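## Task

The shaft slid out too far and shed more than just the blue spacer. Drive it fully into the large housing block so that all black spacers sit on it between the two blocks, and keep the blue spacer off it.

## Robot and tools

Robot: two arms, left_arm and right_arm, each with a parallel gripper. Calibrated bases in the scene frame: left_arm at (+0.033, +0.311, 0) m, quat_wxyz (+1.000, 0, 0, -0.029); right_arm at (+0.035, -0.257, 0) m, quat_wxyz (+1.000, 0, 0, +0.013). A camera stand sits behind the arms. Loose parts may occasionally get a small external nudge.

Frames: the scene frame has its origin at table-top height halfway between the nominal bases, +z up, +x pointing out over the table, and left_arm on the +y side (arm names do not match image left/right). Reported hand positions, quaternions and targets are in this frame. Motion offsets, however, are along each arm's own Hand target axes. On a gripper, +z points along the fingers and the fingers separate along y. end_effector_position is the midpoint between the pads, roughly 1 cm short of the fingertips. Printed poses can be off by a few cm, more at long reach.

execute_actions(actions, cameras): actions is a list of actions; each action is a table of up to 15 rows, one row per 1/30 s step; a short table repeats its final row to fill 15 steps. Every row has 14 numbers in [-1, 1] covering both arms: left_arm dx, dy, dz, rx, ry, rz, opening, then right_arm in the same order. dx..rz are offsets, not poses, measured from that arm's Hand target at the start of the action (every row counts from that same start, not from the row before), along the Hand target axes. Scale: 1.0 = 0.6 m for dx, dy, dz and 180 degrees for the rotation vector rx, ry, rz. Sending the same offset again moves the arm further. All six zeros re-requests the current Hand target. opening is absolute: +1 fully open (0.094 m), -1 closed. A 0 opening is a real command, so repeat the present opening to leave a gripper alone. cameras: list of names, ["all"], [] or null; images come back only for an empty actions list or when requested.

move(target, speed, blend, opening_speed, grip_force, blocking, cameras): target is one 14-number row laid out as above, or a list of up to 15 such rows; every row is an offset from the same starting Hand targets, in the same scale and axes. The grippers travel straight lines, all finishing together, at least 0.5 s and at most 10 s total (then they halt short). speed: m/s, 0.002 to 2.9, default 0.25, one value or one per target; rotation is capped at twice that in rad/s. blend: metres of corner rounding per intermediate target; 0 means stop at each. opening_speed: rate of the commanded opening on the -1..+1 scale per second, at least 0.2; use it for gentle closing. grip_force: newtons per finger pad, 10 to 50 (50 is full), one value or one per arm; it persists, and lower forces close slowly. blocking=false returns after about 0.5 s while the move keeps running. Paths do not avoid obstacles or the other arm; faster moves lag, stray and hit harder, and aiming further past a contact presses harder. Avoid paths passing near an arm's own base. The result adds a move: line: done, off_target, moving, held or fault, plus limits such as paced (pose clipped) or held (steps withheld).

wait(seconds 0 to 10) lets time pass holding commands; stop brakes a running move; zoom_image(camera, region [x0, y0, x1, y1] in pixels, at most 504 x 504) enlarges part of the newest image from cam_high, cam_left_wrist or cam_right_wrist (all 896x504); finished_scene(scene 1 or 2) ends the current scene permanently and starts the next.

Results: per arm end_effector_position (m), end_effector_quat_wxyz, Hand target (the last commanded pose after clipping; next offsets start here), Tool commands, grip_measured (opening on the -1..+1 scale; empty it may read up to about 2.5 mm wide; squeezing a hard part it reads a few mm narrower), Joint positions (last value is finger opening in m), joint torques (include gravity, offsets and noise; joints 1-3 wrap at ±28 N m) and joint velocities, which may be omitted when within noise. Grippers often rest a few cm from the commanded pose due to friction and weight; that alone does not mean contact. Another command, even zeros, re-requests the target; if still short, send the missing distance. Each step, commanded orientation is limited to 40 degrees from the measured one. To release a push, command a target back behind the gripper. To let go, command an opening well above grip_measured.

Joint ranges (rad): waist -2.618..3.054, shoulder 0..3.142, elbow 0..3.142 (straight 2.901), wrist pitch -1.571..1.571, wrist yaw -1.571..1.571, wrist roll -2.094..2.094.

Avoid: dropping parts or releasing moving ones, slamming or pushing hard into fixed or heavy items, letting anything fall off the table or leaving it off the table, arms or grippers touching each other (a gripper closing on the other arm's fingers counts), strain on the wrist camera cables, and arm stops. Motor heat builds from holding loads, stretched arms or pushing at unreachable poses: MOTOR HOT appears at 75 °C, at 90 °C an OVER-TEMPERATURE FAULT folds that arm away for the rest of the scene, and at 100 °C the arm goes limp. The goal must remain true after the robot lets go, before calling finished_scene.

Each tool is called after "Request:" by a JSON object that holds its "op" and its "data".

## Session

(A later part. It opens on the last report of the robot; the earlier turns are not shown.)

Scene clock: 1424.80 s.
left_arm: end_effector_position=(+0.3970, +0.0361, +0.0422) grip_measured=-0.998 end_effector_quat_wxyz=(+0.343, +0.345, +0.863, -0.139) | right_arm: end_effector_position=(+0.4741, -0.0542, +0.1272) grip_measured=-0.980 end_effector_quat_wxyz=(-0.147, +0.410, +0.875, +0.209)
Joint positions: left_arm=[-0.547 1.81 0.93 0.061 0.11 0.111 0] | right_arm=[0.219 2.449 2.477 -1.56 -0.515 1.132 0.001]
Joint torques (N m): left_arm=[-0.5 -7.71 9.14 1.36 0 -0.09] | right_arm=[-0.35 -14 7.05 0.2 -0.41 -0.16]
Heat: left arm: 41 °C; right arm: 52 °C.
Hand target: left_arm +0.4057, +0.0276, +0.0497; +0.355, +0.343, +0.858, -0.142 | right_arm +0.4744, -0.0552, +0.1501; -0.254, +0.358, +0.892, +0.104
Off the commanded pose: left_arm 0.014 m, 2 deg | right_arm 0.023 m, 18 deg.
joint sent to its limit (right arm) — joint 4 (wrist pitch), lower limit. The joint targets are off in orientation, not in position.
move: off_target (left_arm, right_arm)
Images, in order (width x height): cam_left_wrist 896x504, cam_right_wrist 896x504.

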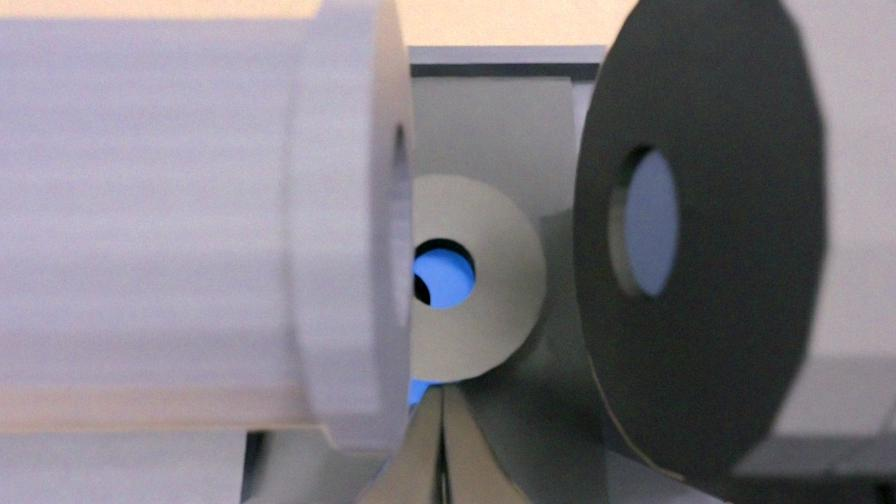

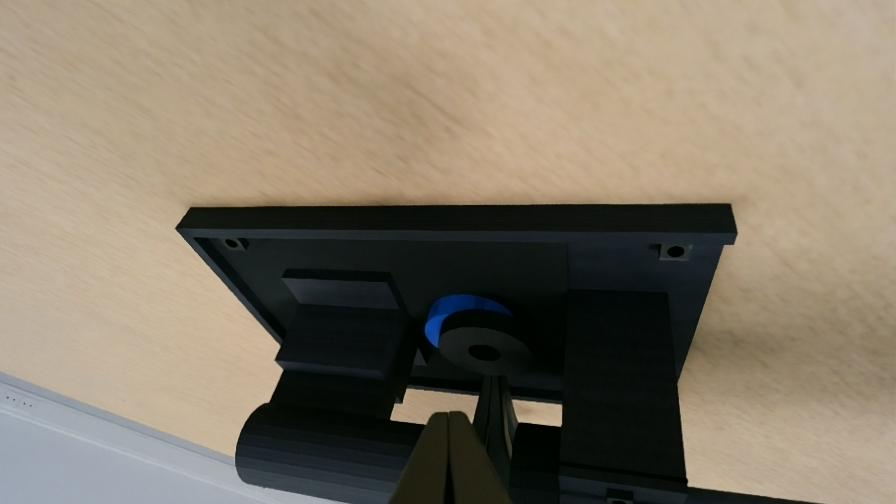

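Request:
{"op": "move", "data": {"target": [-0.0177,0,0.0153,0,0,0,-1,0,0,0,0,0,0,-1], "speed": 0.08, "cameras": ["cam_left_wrist","cam_right_wrist"]}}

Request:
{"op": "zoom_image", "data": {"camera": "cam_right_wrist", "region": [400, 280, 600, 440]}}

Scene clock: 1433.30 s.
left_arm: end_effector_position=(+0.4065, +0.0266, +0.0435) grip_measured=-0.998 end_effector_quat_wxyz=(+0.343, +0.345, +0.863, -0.140) | right_arm: end_effector_position=(+0.4741, -0.0542, +0.1272) grip_measured=-0.980 end_effector_quat_wxyz=(-0.147, +0.410, +0.875, +0.209)
Joint positions: left_arm=[-0.553 1.85 0.989 0.043 0.107 0.106 0] | right_arm=[0.219 2.449 2.477 -1.56 -0.515 1.132 0.001]
Joint torques (N m): left_arm=[-0.5 -7.94 9.55 1.35 -0.01 -0.08] | right_arm=[-0.34 -14 7.05 0.19 -0.42 -0.16]
Heat: left arm: 41 °C; right arm: 52 °C.
Hand target: left_arm +0.4159, +0.0179, +0.0509; +0.356, +0.343, +0.858, -0.142 | right_arm +0.4744, -0.0552, +0.1501; -0.254, +0.358, +0.892, +0.104
Off the commanded pose: left_arm 0.015 m, 2 deg | right_arm 0.023 m, 18 deg.
joint sent to its limit (right arm) — joint 4 (wrist pitch), lower limit. The joint targets are off in orientation, not in position.
move: off_target (left_arm, right_arm)
Images, in order (width x height): cam_left_wrist 896x504, cam_right_wrist 896x504.

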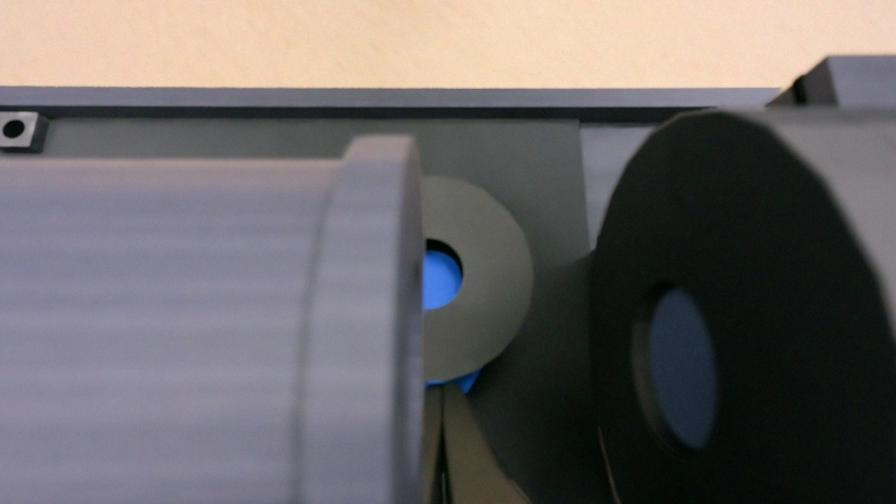

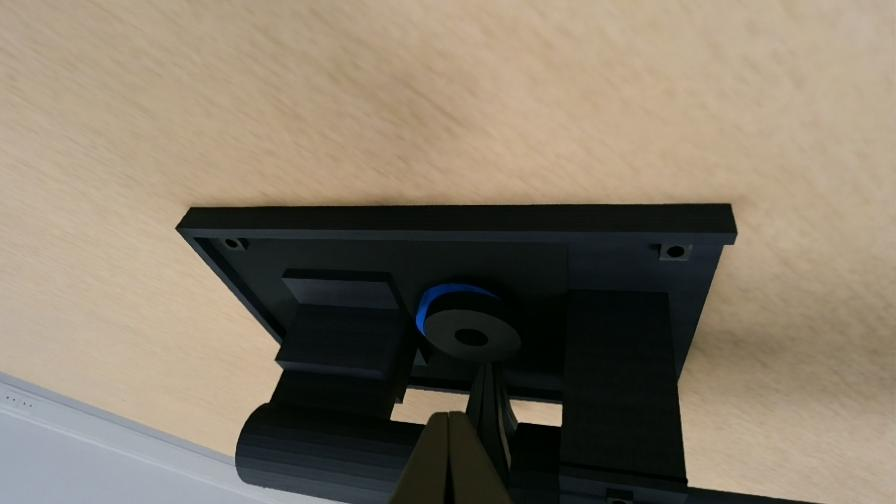

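Scaled by 2.520 from the camera's 896x504 image, which has a finer 1280x720 frame.

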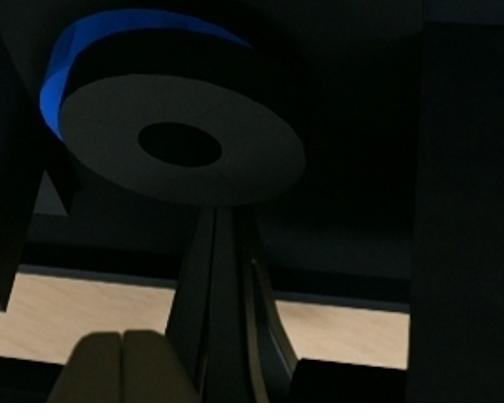

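Request:
{"op": "move", "data": {"target": [-0.0178,0.005,0.0178,0,0,0,-1,0,0,0,0,0,0,-1], "speed": 0.08, "cameras": ["cam_left_wrist","cam_right_wrist"]}}

Request:
{"op": "zoom_image", "data": {"camera": "cam_right_wrist", "region": [380, 220, 620, 440]}}

Scene clock: 1447.97 s.
left_arm: end_effector_position=(+0.4048, +0.0264, +0.0405) grip_measured=-0.998 end_effector_quat_wxyz=(+0.317, +0.346, +0.872, -0.137) | right_arm: end_effector_position=(+0.4741, -0.0542, +0.1272) grip_measured=-0.980 end_effector_quat_wxyz=(-0.147, +0.410, +0.875, +0.209)
Joint positions: left_arm=[-0.553 1.866 1.039 -0.045 0.113 0.103 0] | right_arm=[0.219 2.449 2.477 -1.56 -0.515 1.132 0.001]
Joint torques (N m): left_arm=[-0.31 -6.04 10.61 1.86 -0.05 -0.03] | right_arm=[-0.35 -13.98 7.05 0.18 -0.41 -0.17]
Heat: left arm: 42 °C; right arm: 52 °C.
Hand target: left_arm +0.4288, +0.0097, +0.0508; +0.355, +0.343, +0.858, -0.142 | right_arm +0.4744, -0.0552, +0.1501; -0.254, +0.358, +0.892, +0.104
Off the commanded pose: left_arm 0.031 m, 5 deg | right_arm 0.023 m, 18 deg.
joint sent to its limit (right arm) — joint 4 (wrist pitch), lower limit. The joint targets are off in orientation, not in position.
move: off_target (left_arm, right_arm)
Images, in order (width x height): cam_left_wrist 896x504, cam_right_wrist 896x504.

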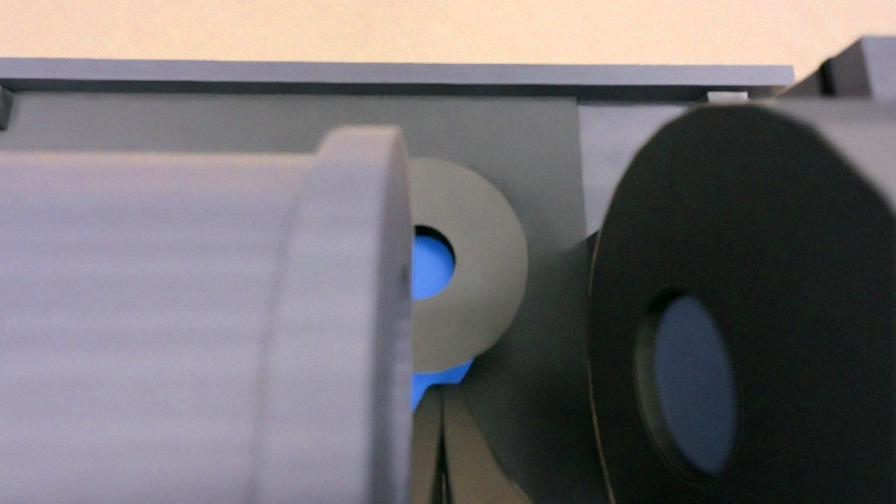

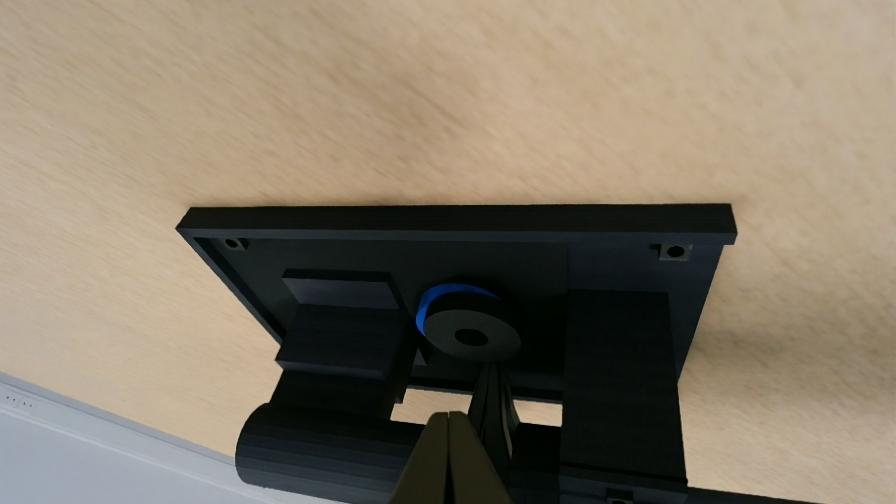

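Scaled by 2.100 from the camera's 896x504 image, which has a finer 1280x720 frame.

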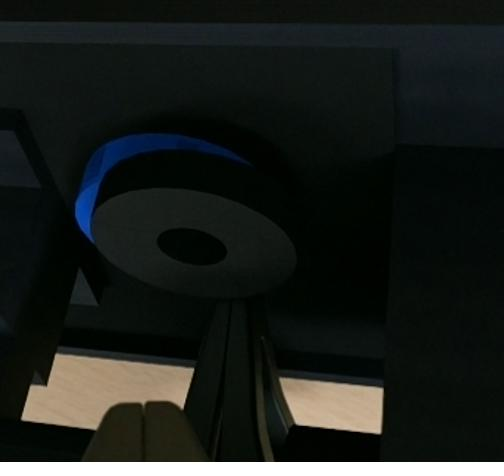

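Request:
{"op": "move", "data": {"target": [[0.0957,-0.0135,-0.245,0,0,0,-1,0,0,0,0,0,0,-1],[0.0957,-0.0135,-0.245,0,0,0,-1,0.0471,0.0321,0.177,0,0,0,-1]], "speed": [0.15,0.2], "cameras": ["cam_left_wrist","cam_right_wrist"]}}

Scene clock: 1490.00 s.
left_arm: end_effector_position=(+0.3226, +0.1001, +0.1161) grip_measured=-0.998 end_effector_quat_wxyz=(+0.356, +0.341, +0.858, -0.141) | right_arm: end_effector_position=(+0.4335, +0.0144, +0.0800) grip_measured=-0.980 end_effector_quat_wxyz=(-0.203, +0.366, +0.895, +0.157)
Joint positions: left_arm=[-0.507 1.272 0.72 -0.241 0.134 0.135 0] | right_arm=[0.384 2.553 2.477 -1.56 -0.515 1.168 0.001]
Joint torques (N m): left_arm=[0.49 -6.08 5.82 1.29 0.14 0.07] | right_arm=[-0.03 -10.58 5.5 0.03 -0.42 0.06]
Heat: left arm: 46 °C; right arm: 53 °C.
Hand target: left_arm +0.3185, +0.1035, +0.1141; +0.355, +0.343, +0.858, -0.142 | right_arm +0.4302, +0.0143, +0.0749; -0.254, +0.358, +0.892, +0.104
Off the commanded pose: left_arm 0.006 m, 0 deg | right_arm 0.006 m, 9 deg.
joint sent to its limit (right arm) — joint 4 (wrist pitch), lower limit. The joint targets are off in orientation, not in position.
move: off_target (right_arm)
Images, in order (width x height): cam_left_wrist 896x504, cam_right_wrist 896x504.

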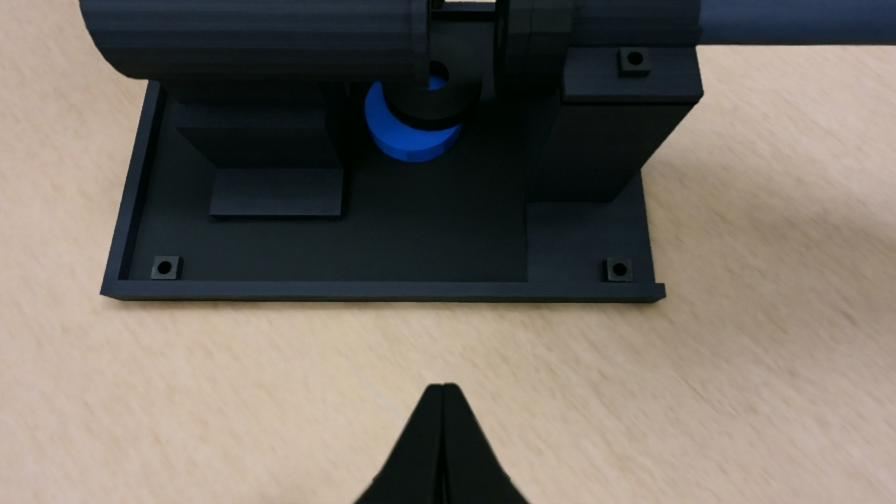

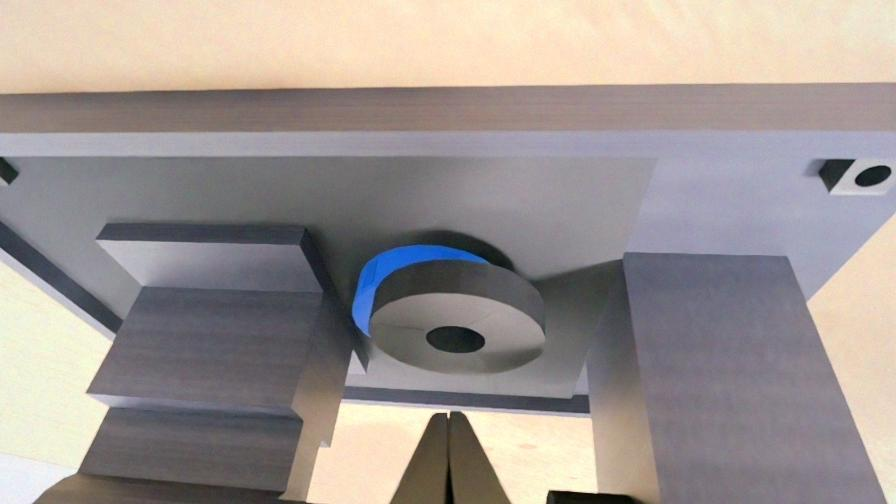

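Request:
{"op": "move", "data": {"target": [0,0,0,0,0,0,-1,-0.0208,0.0005,0.03,0,0,0,-1], "speed": 0.08, "cameras": ["cam_left_wrist","cam_right_wrist"]}}

Request:
{"op": "zoom_image", "data": {"camera": "cam_right_wrist", "region": [330, 300, 600, 504]}}

Scene clock: 1511.70 s.
left_arm: end_effector_position=(+0.3226, +0.1001, +0.1161) grip_measured=-0.998 end_effector_quat_wxyz=(+0.356, +0.341, +0.858, -0.141) | right_arm: end_effector_position=(+0.4311, +0.0134, +0.0566) grip_measured=-0.980 end_effector_quat_wxyz=(-0.220, +0.371, +0.891, +0.139)
Joint positions: left_arm=[-0.507 1.272 0.72 -0.241 0.134 0.135 0] | right_arm=[0.384 2.605 2.477 -1.56 -0.515 1.169 0.001]
Joint torques (N m): left_arm=[0.49 -6.08 5.82 1.29 0.13 0.07] | right_arm=[-0.05 -10.47 7.16 -0.06 -0.37 -0.12]
Heat: left arm: 42 °C; right arm: 53 °C.
Hand target: left_arm +0.3185, +0.1035, +0.1141; +0.355, +0.343, +0.858, -0.142 | right_arm +0.4312, +0.0138, +0.0529; -0.254, +0.358, +0.892, +0.104
Off the commanded pose: left_arm 0.006 m, 0 deg | right_arm 0.004 m, 6 deg.
joint sent to its limit (right arm) — joint 4 (wrist pitch), lower limit. The joint targets are off in orientation, not in position.
move: off_target (right_arm)
Images, in order (width x height): cam_left_wrist 896x504, cam_right_wrist 896x504.

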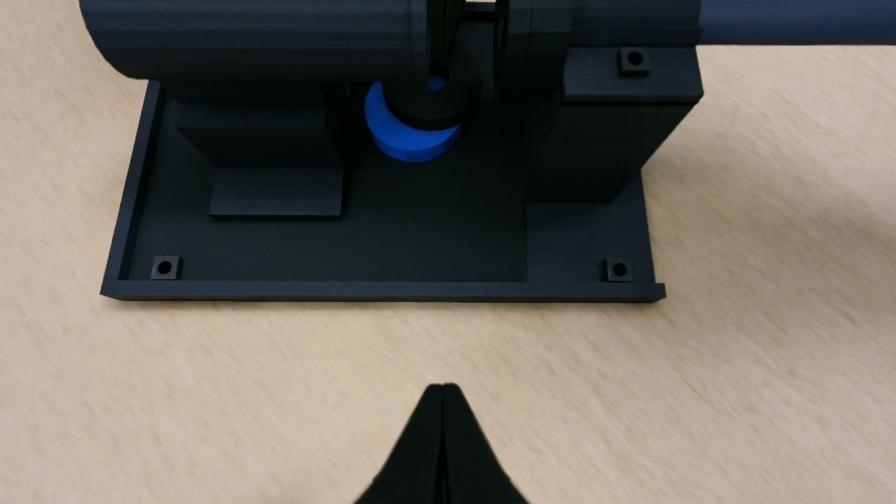

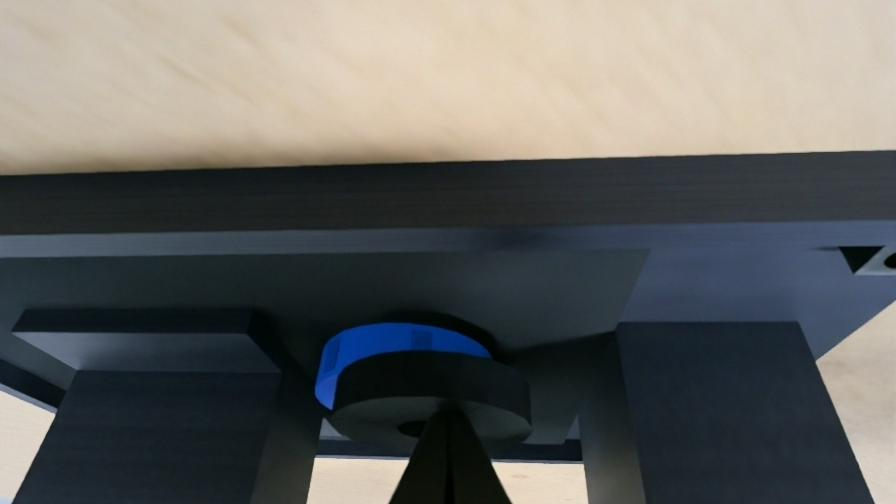

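Scaled by 1.867 from the camera's 896x504 image, which has a finer 1280x720 frame.

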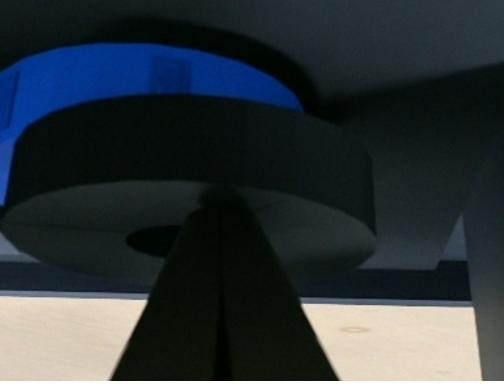

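Request:
{"op": "zoom_image", "data": {"camera": "cam_left_wrist", "region": [350, 0, 560, 180]}}

Scaled by 2.400 from the camera's 896x504 image, which has a finer 1280x720 frame.

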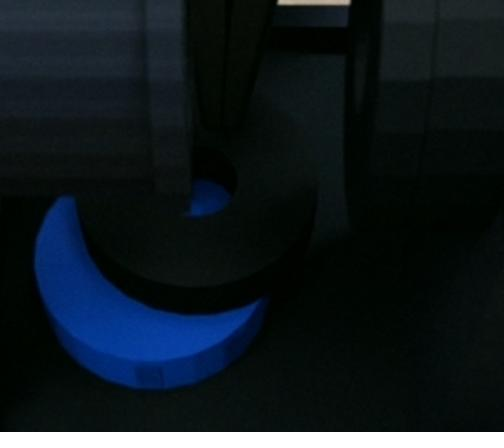

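Request:
{"op": "move", "data": {"target": [0,0,0,0,0,0,-1,0.0148,0.005,0.0013,0,0,0,-1], "speed": 0.08, "cameras": ["cam_left_wrist","cam_right_wrist"]}}

Request:
{"op": "zoom_image", "data": {"camera": "cam_left_wrist", "region": [350, 0, 560, 180]}}

Request:
{"op": "zoom_image", "data": {"camera": "cam_right_wrist", "region": [330, 300, 600, 504]}}

Scene clock: 1542.33 s.
left_arm: end_effector_position=(+0.3226, +0.1001, +0.1161) grip_measured=-0.998 end_effector_quat_wxyz=(+0.356, +0.341, +0.858, -0.141) | right_arm: end_effector_position=(+0.4281, +0.0177, +0.0566) grip_measured=-0.980 end_effector_quat_wxyz=(-0.221, +0.367, +0.893, +0.138)
Joint positions: left_arm=[-0.507 1.272 0.72 -0.241 0.134 0.135 0] | right_arm=[0.395 2.605 2.477 -1.56 -0.515 1.169 0.001]
Joint torques (N m): left_arm=[0.49 -6.09 5.83 1.3 0.14 0.07] | right_arm=[0.46 -10.91 7.53 -0.06 -0.4 0.08]
Heat: left arm: 40 °C; right arm: 54 °C.
Hand target: left_arm +0.3185, +0.1035, +0.1141; +0.355, +0.343, +0.858, -0.142 | right_arm +0.4275, +0.0215, +0.0570; -0.254, +0.358, +0.892, +0.104
Off the commanded pose: left_arm 0.006 m, 0 deg | right_arm 0.004 m, 6 deg.
joint sent to its limit (right arm) — joint 4 (wrist pitch), lower limit. The joint targets are off in orientation, not in position.
move: off_target (right_arm)
Images, in order (width x height): cam_left_wrist 896x504, cam_right_wrist 896x504.

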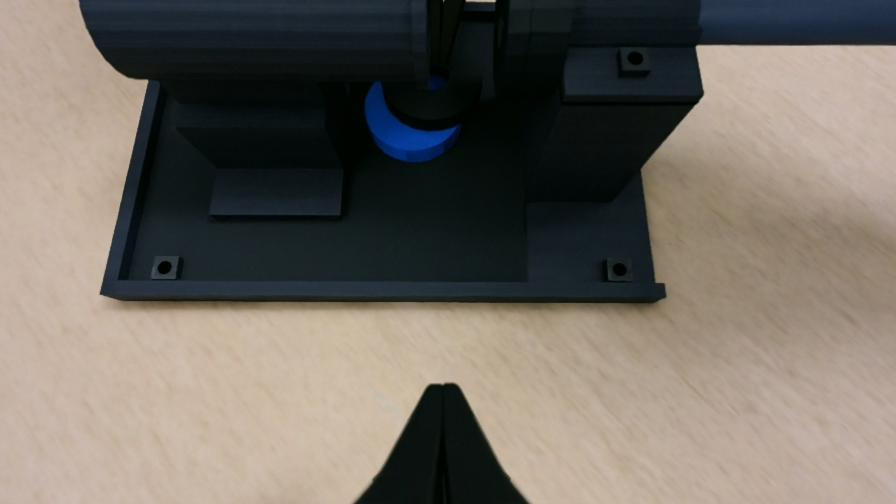

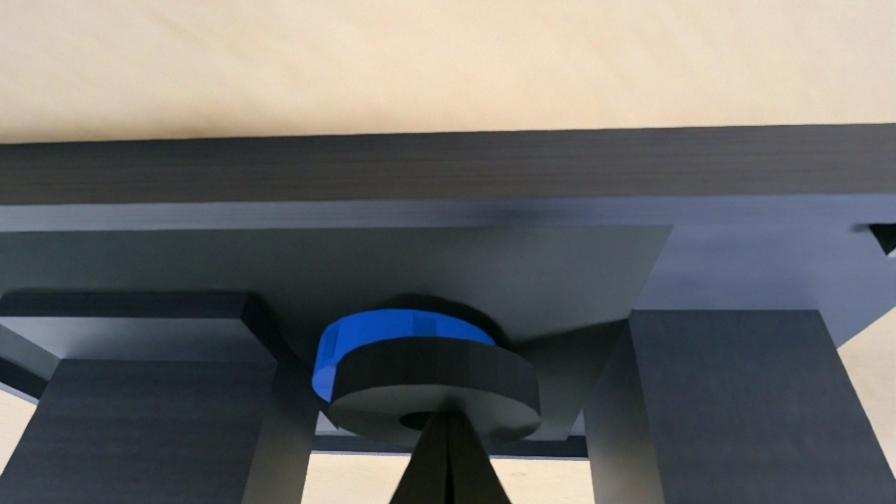

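Scaled by 2.400 from the camera's 896x504 image, which has a finer 1280x720 frame.

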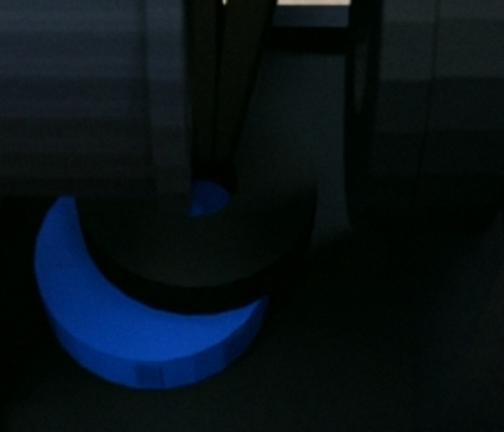

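Scaled by 1.867 from the camera's 896x504 image, which has a finer 1280x720 frame.

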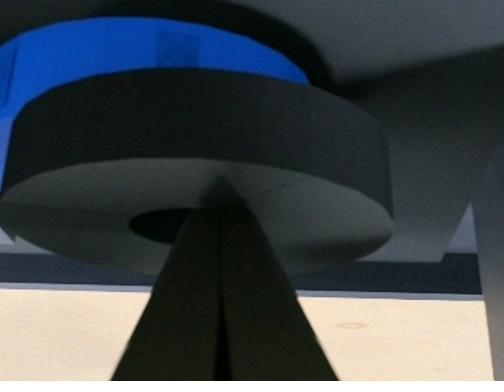

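Request:
{"op": "move", "data": {"target": [0,0,0,0,0,0,-1,0.0037,0.0035,0.01,0,0,0,-1], "speed": 0.08, "cameras": ["cam_left_wrist","cam_right_wrist"]}}

Request:
{"op": "zoom_image", "data": {"camera": "cam_left_wrist", "region": [350, 0, 560, 180]}}

Request:
{"op": "zoom_image", "data": {"camera": "cam_right_wrist", "region": [330, 300, 600, 504]}}

Scene clock: 1553.67 s.
left_arm: end_effector_position=(+0.3226, +0.1001, +0.1161) grip_measured=-0.998 end_effector_quat_wxyz=(+0.356, +0.341, +0.858, -0.141) | right_arm: end_effector_position=(+0.4271, +0.0224, +0.0567) grip_measured=-0.980 end_effector_quat_wxyz=(-0.220, +0.365, +0.894, +0.138)
Joint positions: left_arm=[-0.507 1.272 0.72 -0.241 0.134 0.135 0] | right_arm=[0.405 2.61 2.489 -1.56 -0.515 1.177 0.001]
Joint torques (N m): left_arm=[0.49 -6.09 5.81 1.29 0.14 0.07] | right_arm=[0.44 -10.37 7.41 -0.05 -0.42 0.1]
Heat: left arm: 40 °C; right arm: 54 °C.
Hand target: left_arm +0.3185, +0.1035, +0.1141; +0.355, +0.343, +0.858, -0.142 | right_arm +0.4254, +0.0266, +0.0532; -0.254, +0.358, +0.893, +0.104
Off the commanded pose: left_arm 0.006 m, 0 deg | right_arm 0.006 m, 6 deg.
joint sent to its limit (right arm) — joint 4 (wrist pitch), lower limit. The joint targets are off in orientation, not in position.
move: off_target (right_arm)
Images, in order (width x height): cam_left_wrist 896x504, cam_right_wrist 896x504.

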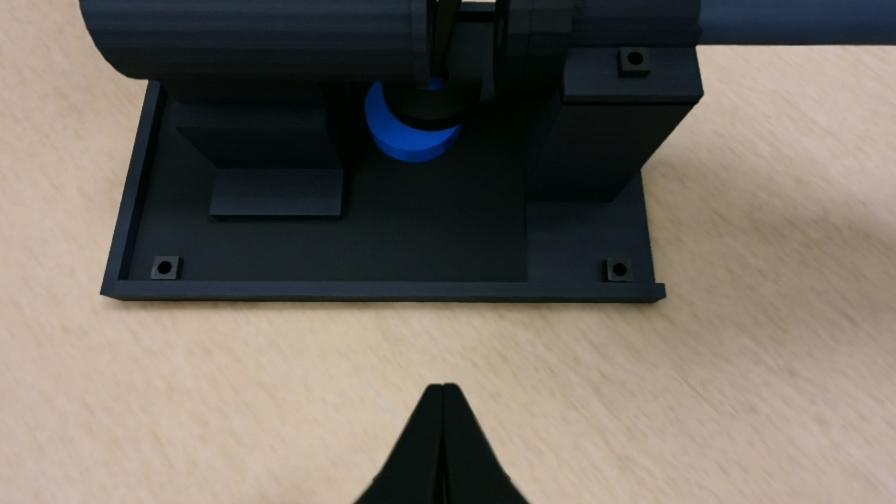

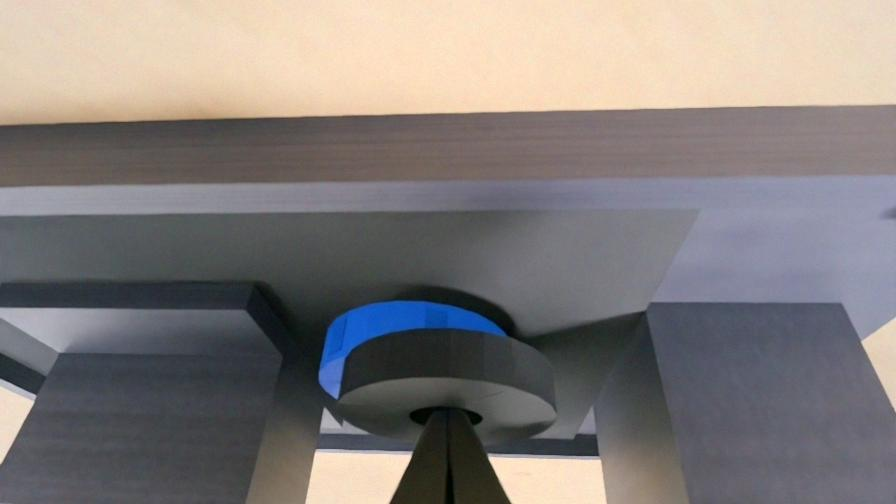

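Scaled by 2.400 from the camera's 896x504 image, which has a finer 1280x720 frame.

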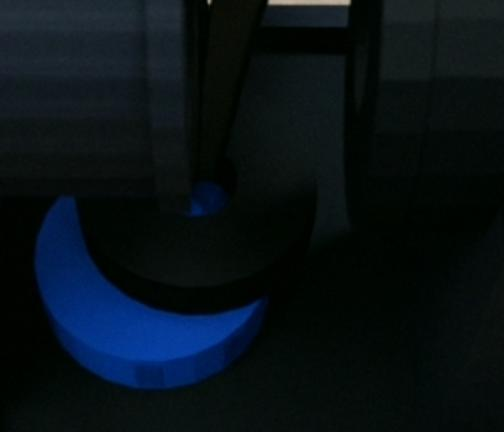

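Scaled by 1.867 from the camera's 896x504 image, which has a finer 1280x720 frame.

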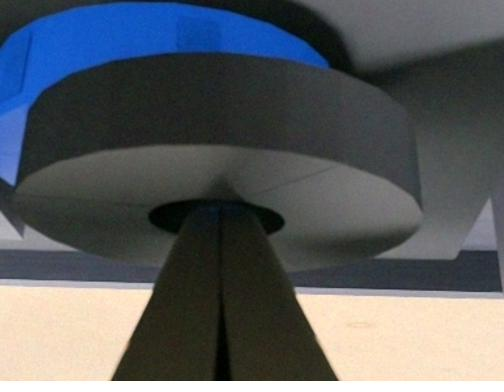

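Request:
{"op": "move", "data": {"target": [0,0,0,0,0,0,-1,-0.0053,0,0.0085,0,0,0,-1], "speed": 0.08, "cameras": ["cam_left_wrist","cam_right_wrist"]}}

Request:
{"op": "zoom_image", "data": {"camera": "cam_left_wrist", "region": [350, 0, 560, 180]}}

Request:
{"op": "zoom_image", "data": {"camera": "cam_right_wrist", "region": [330, 300, 600, 504]}}

Scene clock: 1563.70 s.
left_arm: end_effector_position=(+0.3226, +0.1001, +0.1161) grip_measured=-0.998 end_effector_quat_wxyz=(+0.356, +0.341, +0.858, -0.141) | right_arm: end_effector_position=(+0.4267, +0.0229, +0.0523) grip_measured=-0.980 end_effector_quat_wxyz=(-0.225, +0.366, +0.893, +0.136)
Joint positions: left_arm=[-0.507 1.272 0.72 -0.241 0.134 0.135 0] | right_arm=[0.405 2.624 2.495 -1.562 -0.519 1.177 0.001]
Joint torques (N m): left_arm=[0.49 -6.08 5.83 1.29 0.14 0.07] | right_arm=[0.54 -10.26 7.38 -0.04 -0.37 0.03]
Heat: left arm: 40 °C; right arm: 54 °C.
Hand target: left_arm +0.3185, +0.1035, +0.1141; +0.355, +0.343, +0.858, -0.142 | right_arm +0.4254, +0.0265, +0.0472; -0.254, +0.358, +0.892, +0.104
Off the commanded pose: left_arm 0.006 m, 0 deg | right_arm 0.006 m, 5 deg.
joint sent to its limit (right arm) — joint 4 (wrist pitch), lower limit. The joint targets are off in orientation, not in position.
move: off_target (right_arm)
Images, in order (width x height): cam_left_wrist 896x504, cam_right_wrist 896x504.

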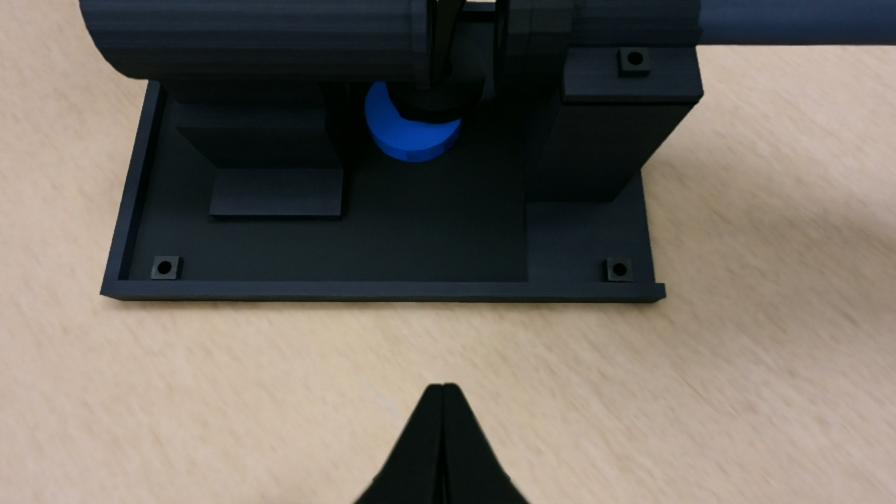

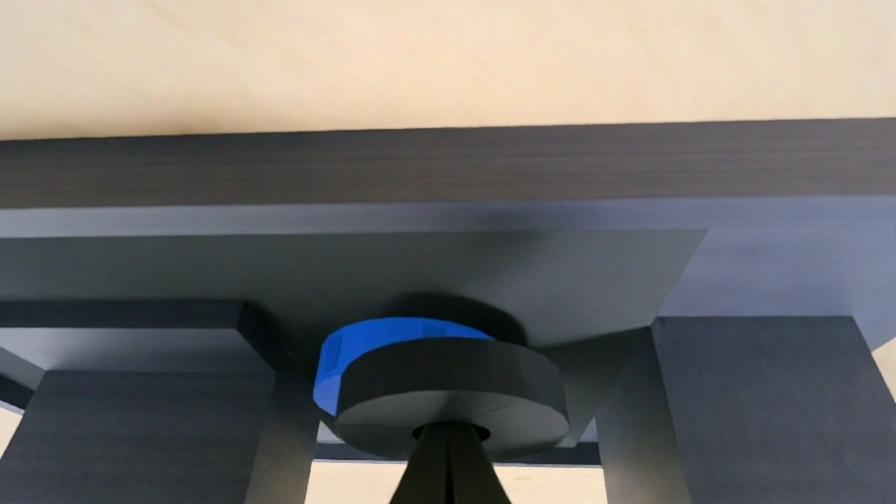

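Scaled by 2.400 from the camera's 896x504 image, which has a finer 1280x720 frame.

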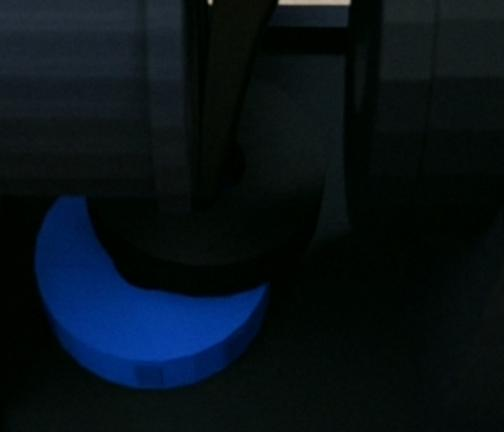

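Scaled by 1.867 from the camera's 896x504 image, which has a finer 1280x720 frame.

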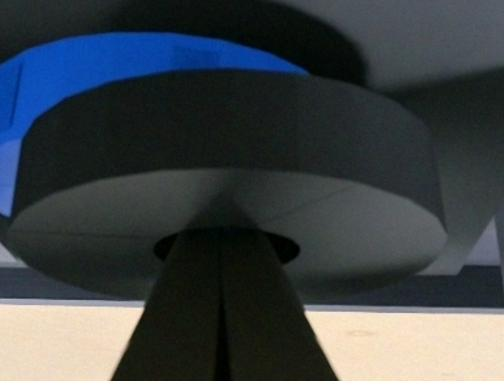

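Request:
{"op": "move", "data": {"target": [0,0,0,0,0,0,-1,-0.0388,0,-0.0262,0,0,0,-1], "speed": 0.06, "cameras": ["cam_left_wrist","cam_right_wrist"]}}

Request:
{"op": "zoom_image", "data": {"camera": "cam_left_wrist", "region": [350, 0, 560, 180]}}

Scene clock: 1571.73 s.
left_arm: end_effector_position=(+0.3226, +0.1001, +0.1161) grip_measured=-0.998 end_effector_quat_wxyz=(+0.356, +0.341, +0.858, -0.141) | right_arm: end_effector_position=(+0.4439, +0.0076, +0.0532) grip_measured=-0.980 end_effector_quat_wxyz=(-0.214, +0.377, +0.889, +0.149)
Joint positions: left_arm=[-0.507 1.272 0.72 -0.241 0.134 0.135 0] | right_arm=[0.361 2.639 2.531 -1.563 -0.519 1.162 0.001]
Joint torques (N m): left_arm=[0.47 -6.08 5.82 1.29 0.13 0.07] | right_arm=[-0.05 -10.35 7.47 -0.01 -0.31 -0.15]
Heat: left arm: 40 °C; right arm: 52 °C.
Hand target: left_arm +0.3185, +0.1035, +0.1141; +0.355, +0.343, +0.858, -0.142 | right_arm +0.4455, +0.0072, +0.0481; -0.254, +0.358, +0.893, +0.104
Off the commanded pose: left_arm 0.006 m, 0 deg | right_arm 0.005 m, 7 deg.
joint sent to its limit (right arm) — joint 4 (wrist pitch), lower limit. The joint targets are off in orientation, not in position.
move: off_target (right_arm)
Images, in order (width x height): cam_left_wrist 896x504, cam_right_wrist 896x504.

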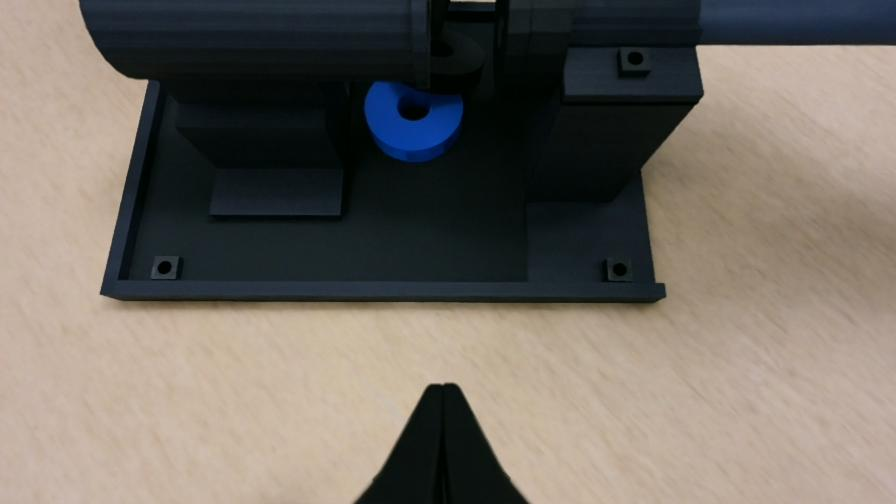

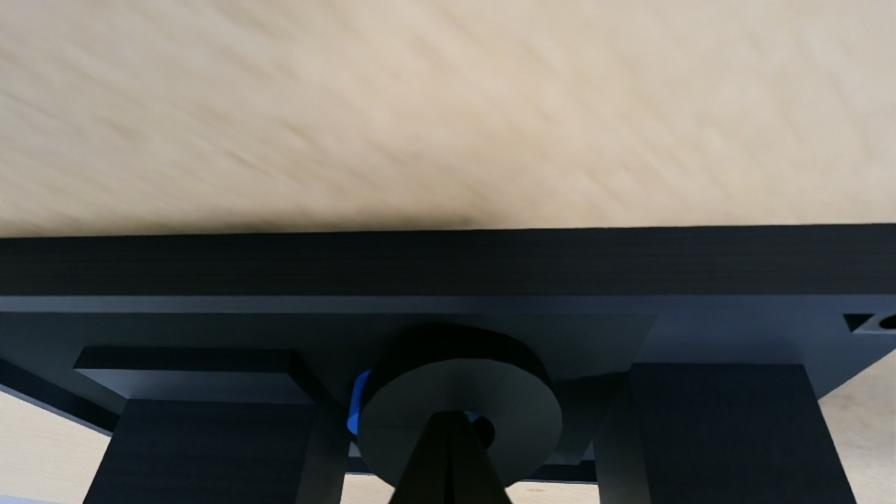

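Scaled by 2.400 from the camera's 896x504 image, which has a finer 1280x720 frame.

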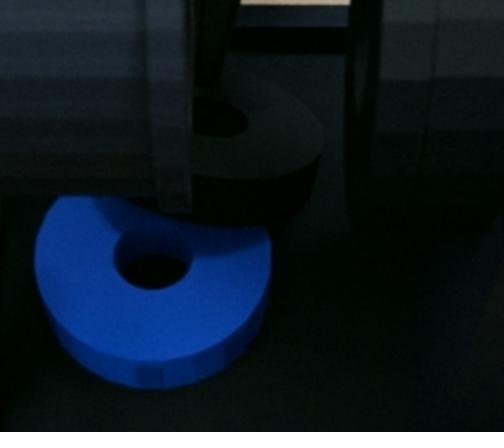

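Request:
{"op": "move", "data": {"target": [0,0,0,0,0,0,-1,-0.0235,-0.0033,-0.0068,0,0,0,-1], "speed": 0.06, "cameras": ["cam_left_wrist","cam_right_wrist"]}}

Request:
{"op": "zoom_image", "data": {"camera": "cam_left_wrist", "region": [350, 0, 560, 180]}}

Scene clock: 1587.83 s.
left_arm: end_effector_position=(+0.3226, +0.1001, +0.1161) grip_measured=-0.998 end_effector_quat_wxyz=(+0.356, +0.341, +0.858, -0.141) | right_arm: end_effector_position=(+0.4512, -0.0007, +0.0495) grip_measured=-0.980 end_effector_quat_wxyz=(-0.211, +0.376, +0.889, +0.154)
Joint positions: left_arm=[-0.507 1.272 0.72 -0.241 0.134 0.135 0] | right_arm=[0.339 2.655 2.545 -1.563 -0.519 1.139 0.001]
Joint torques (N m): left_arm=[0.49 -6.08 5.82 1.29 0.14 0.08] | right_arm=[-0.5 -10.5 7.47 -0.01 -0.26 -0.16]
Heat: left arm: 40 °C; right arm: 51 °C.
Hand target: left_arm +0.3185, +0.1035, +0.1141; +0.355, +0.343, +0.858, -0.142 | right_arm +0.4544, -0.0040, +0.0443; -0.254, +0.358, +0.893, +0.104
Off the commanded pose: left_arm 0.006 m, 0 deg | right_arm 0.007 m, 8 deg.
joint sent to its limit (right arm) — joint 4 (wrist pitch), lower limit. The joint targets are off in orientation, not in position.
move: off_target (right_arm)
Images, in order (width x height): cam_left_wrist 896x504, cam_right_wrist 896x504.

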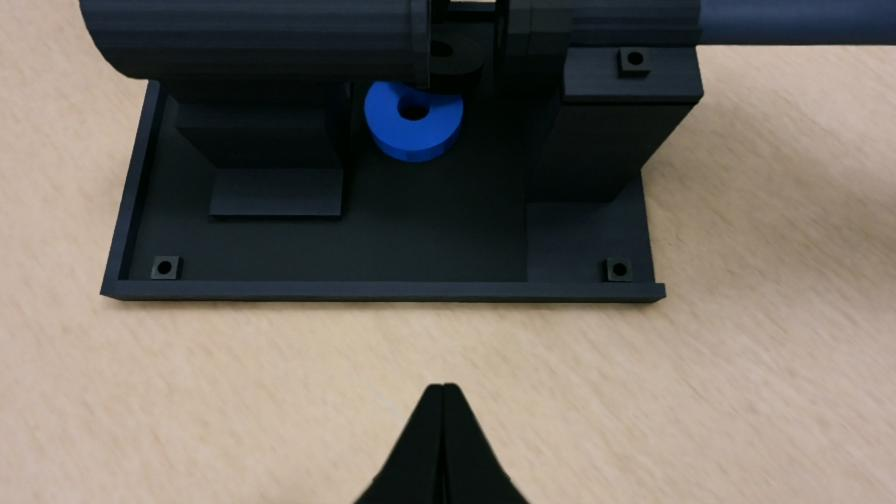

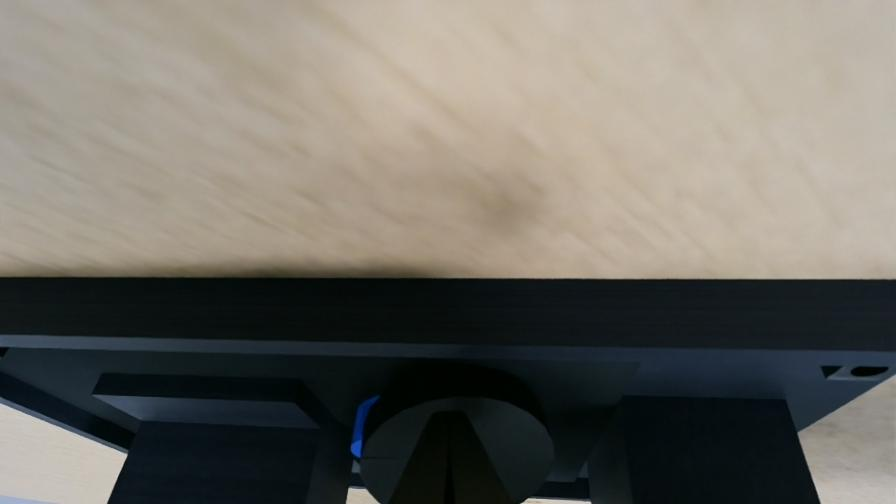

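Scaled by 2.400 from the camera's 896x504 image, which has a finer 1280x720 frame.

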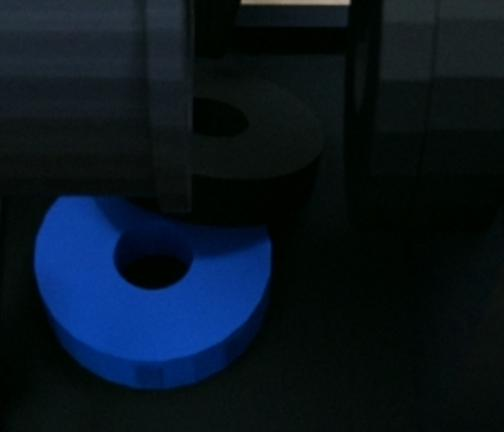

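Request:
{"op": "move", "data": {"target": [0,0,0,0,0,0,-1,-0.005,0.01,-0.0667,0,0,0,-1], "speed": 0.15, "cameras": ["cam_left_wrist","cam_right_wrist"]}}

Scene clock: 1601.33 s.
left_arm: end_effector_position=(+0.3226, +0.1001, +0.1161) grip_measured=-0.998 end_effector_quat_wxyz=(+0.356, +0.341, +0.858, -0.141) | right_arm: end_effector_position=(+0.4721, -0.0162, +0.0624) grip_measured=-0.980 end_effector_quat_wxyz=(-0.187, +0.390, +0.884, +0.177)
Joint positions: left_arm=[-0.507 1.272 0.72 -0.241 0.134 0.135 0] | right_arm=[0.295 2.655 2.601 -1.563 -0.519 1.138 0.001]
Joint torques (N m): left_arm=[0.47 -6.08 5.83 1.29 0.14 0.07] | right_arm=[-0.08 -13.45 7.43 0.09 -0.3 -0.02]
Heat: left arm: 40 °C; right arm: 52 °C.
Hand target: left_arm +0.3185, +0.1035, +0.1141; +0.355, +0.343, +0.858, -0.142 | right_arm +0.4756, -0.0162, +0.0766; -0.254, +0.358, +0.893, +0.104
Off the commanded pose: left_arm 0.006 m, 0 deg | right_arm 0.015 m, 12 deg.
joint sent to its limit (right arm) — joint 4 (wrist pitch), lower limit. The joint targets are off in orientation, not in position.
move: off_target (right_arm)
Images, in order (width x height): cam_left_wrist 896x504, cam_right_wrist 896x504.

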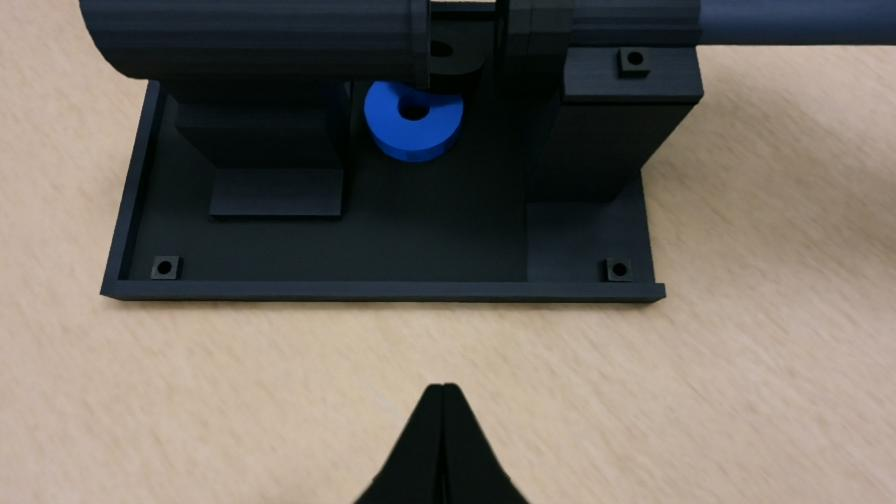

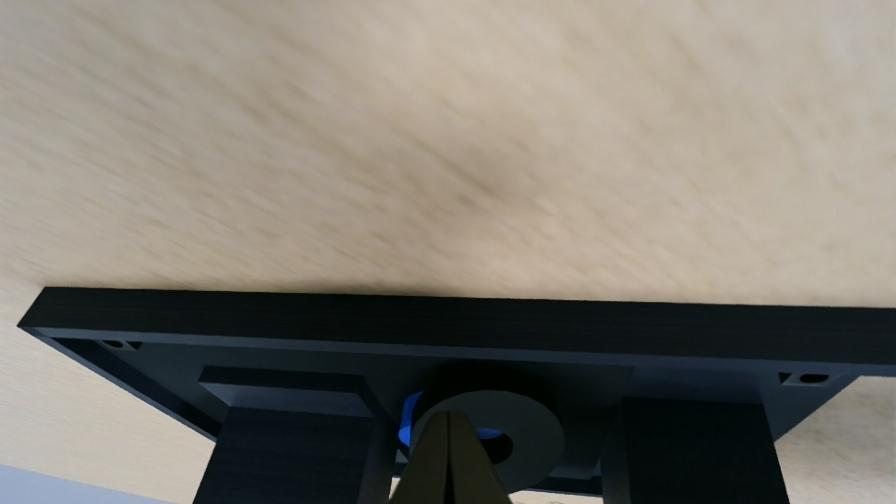

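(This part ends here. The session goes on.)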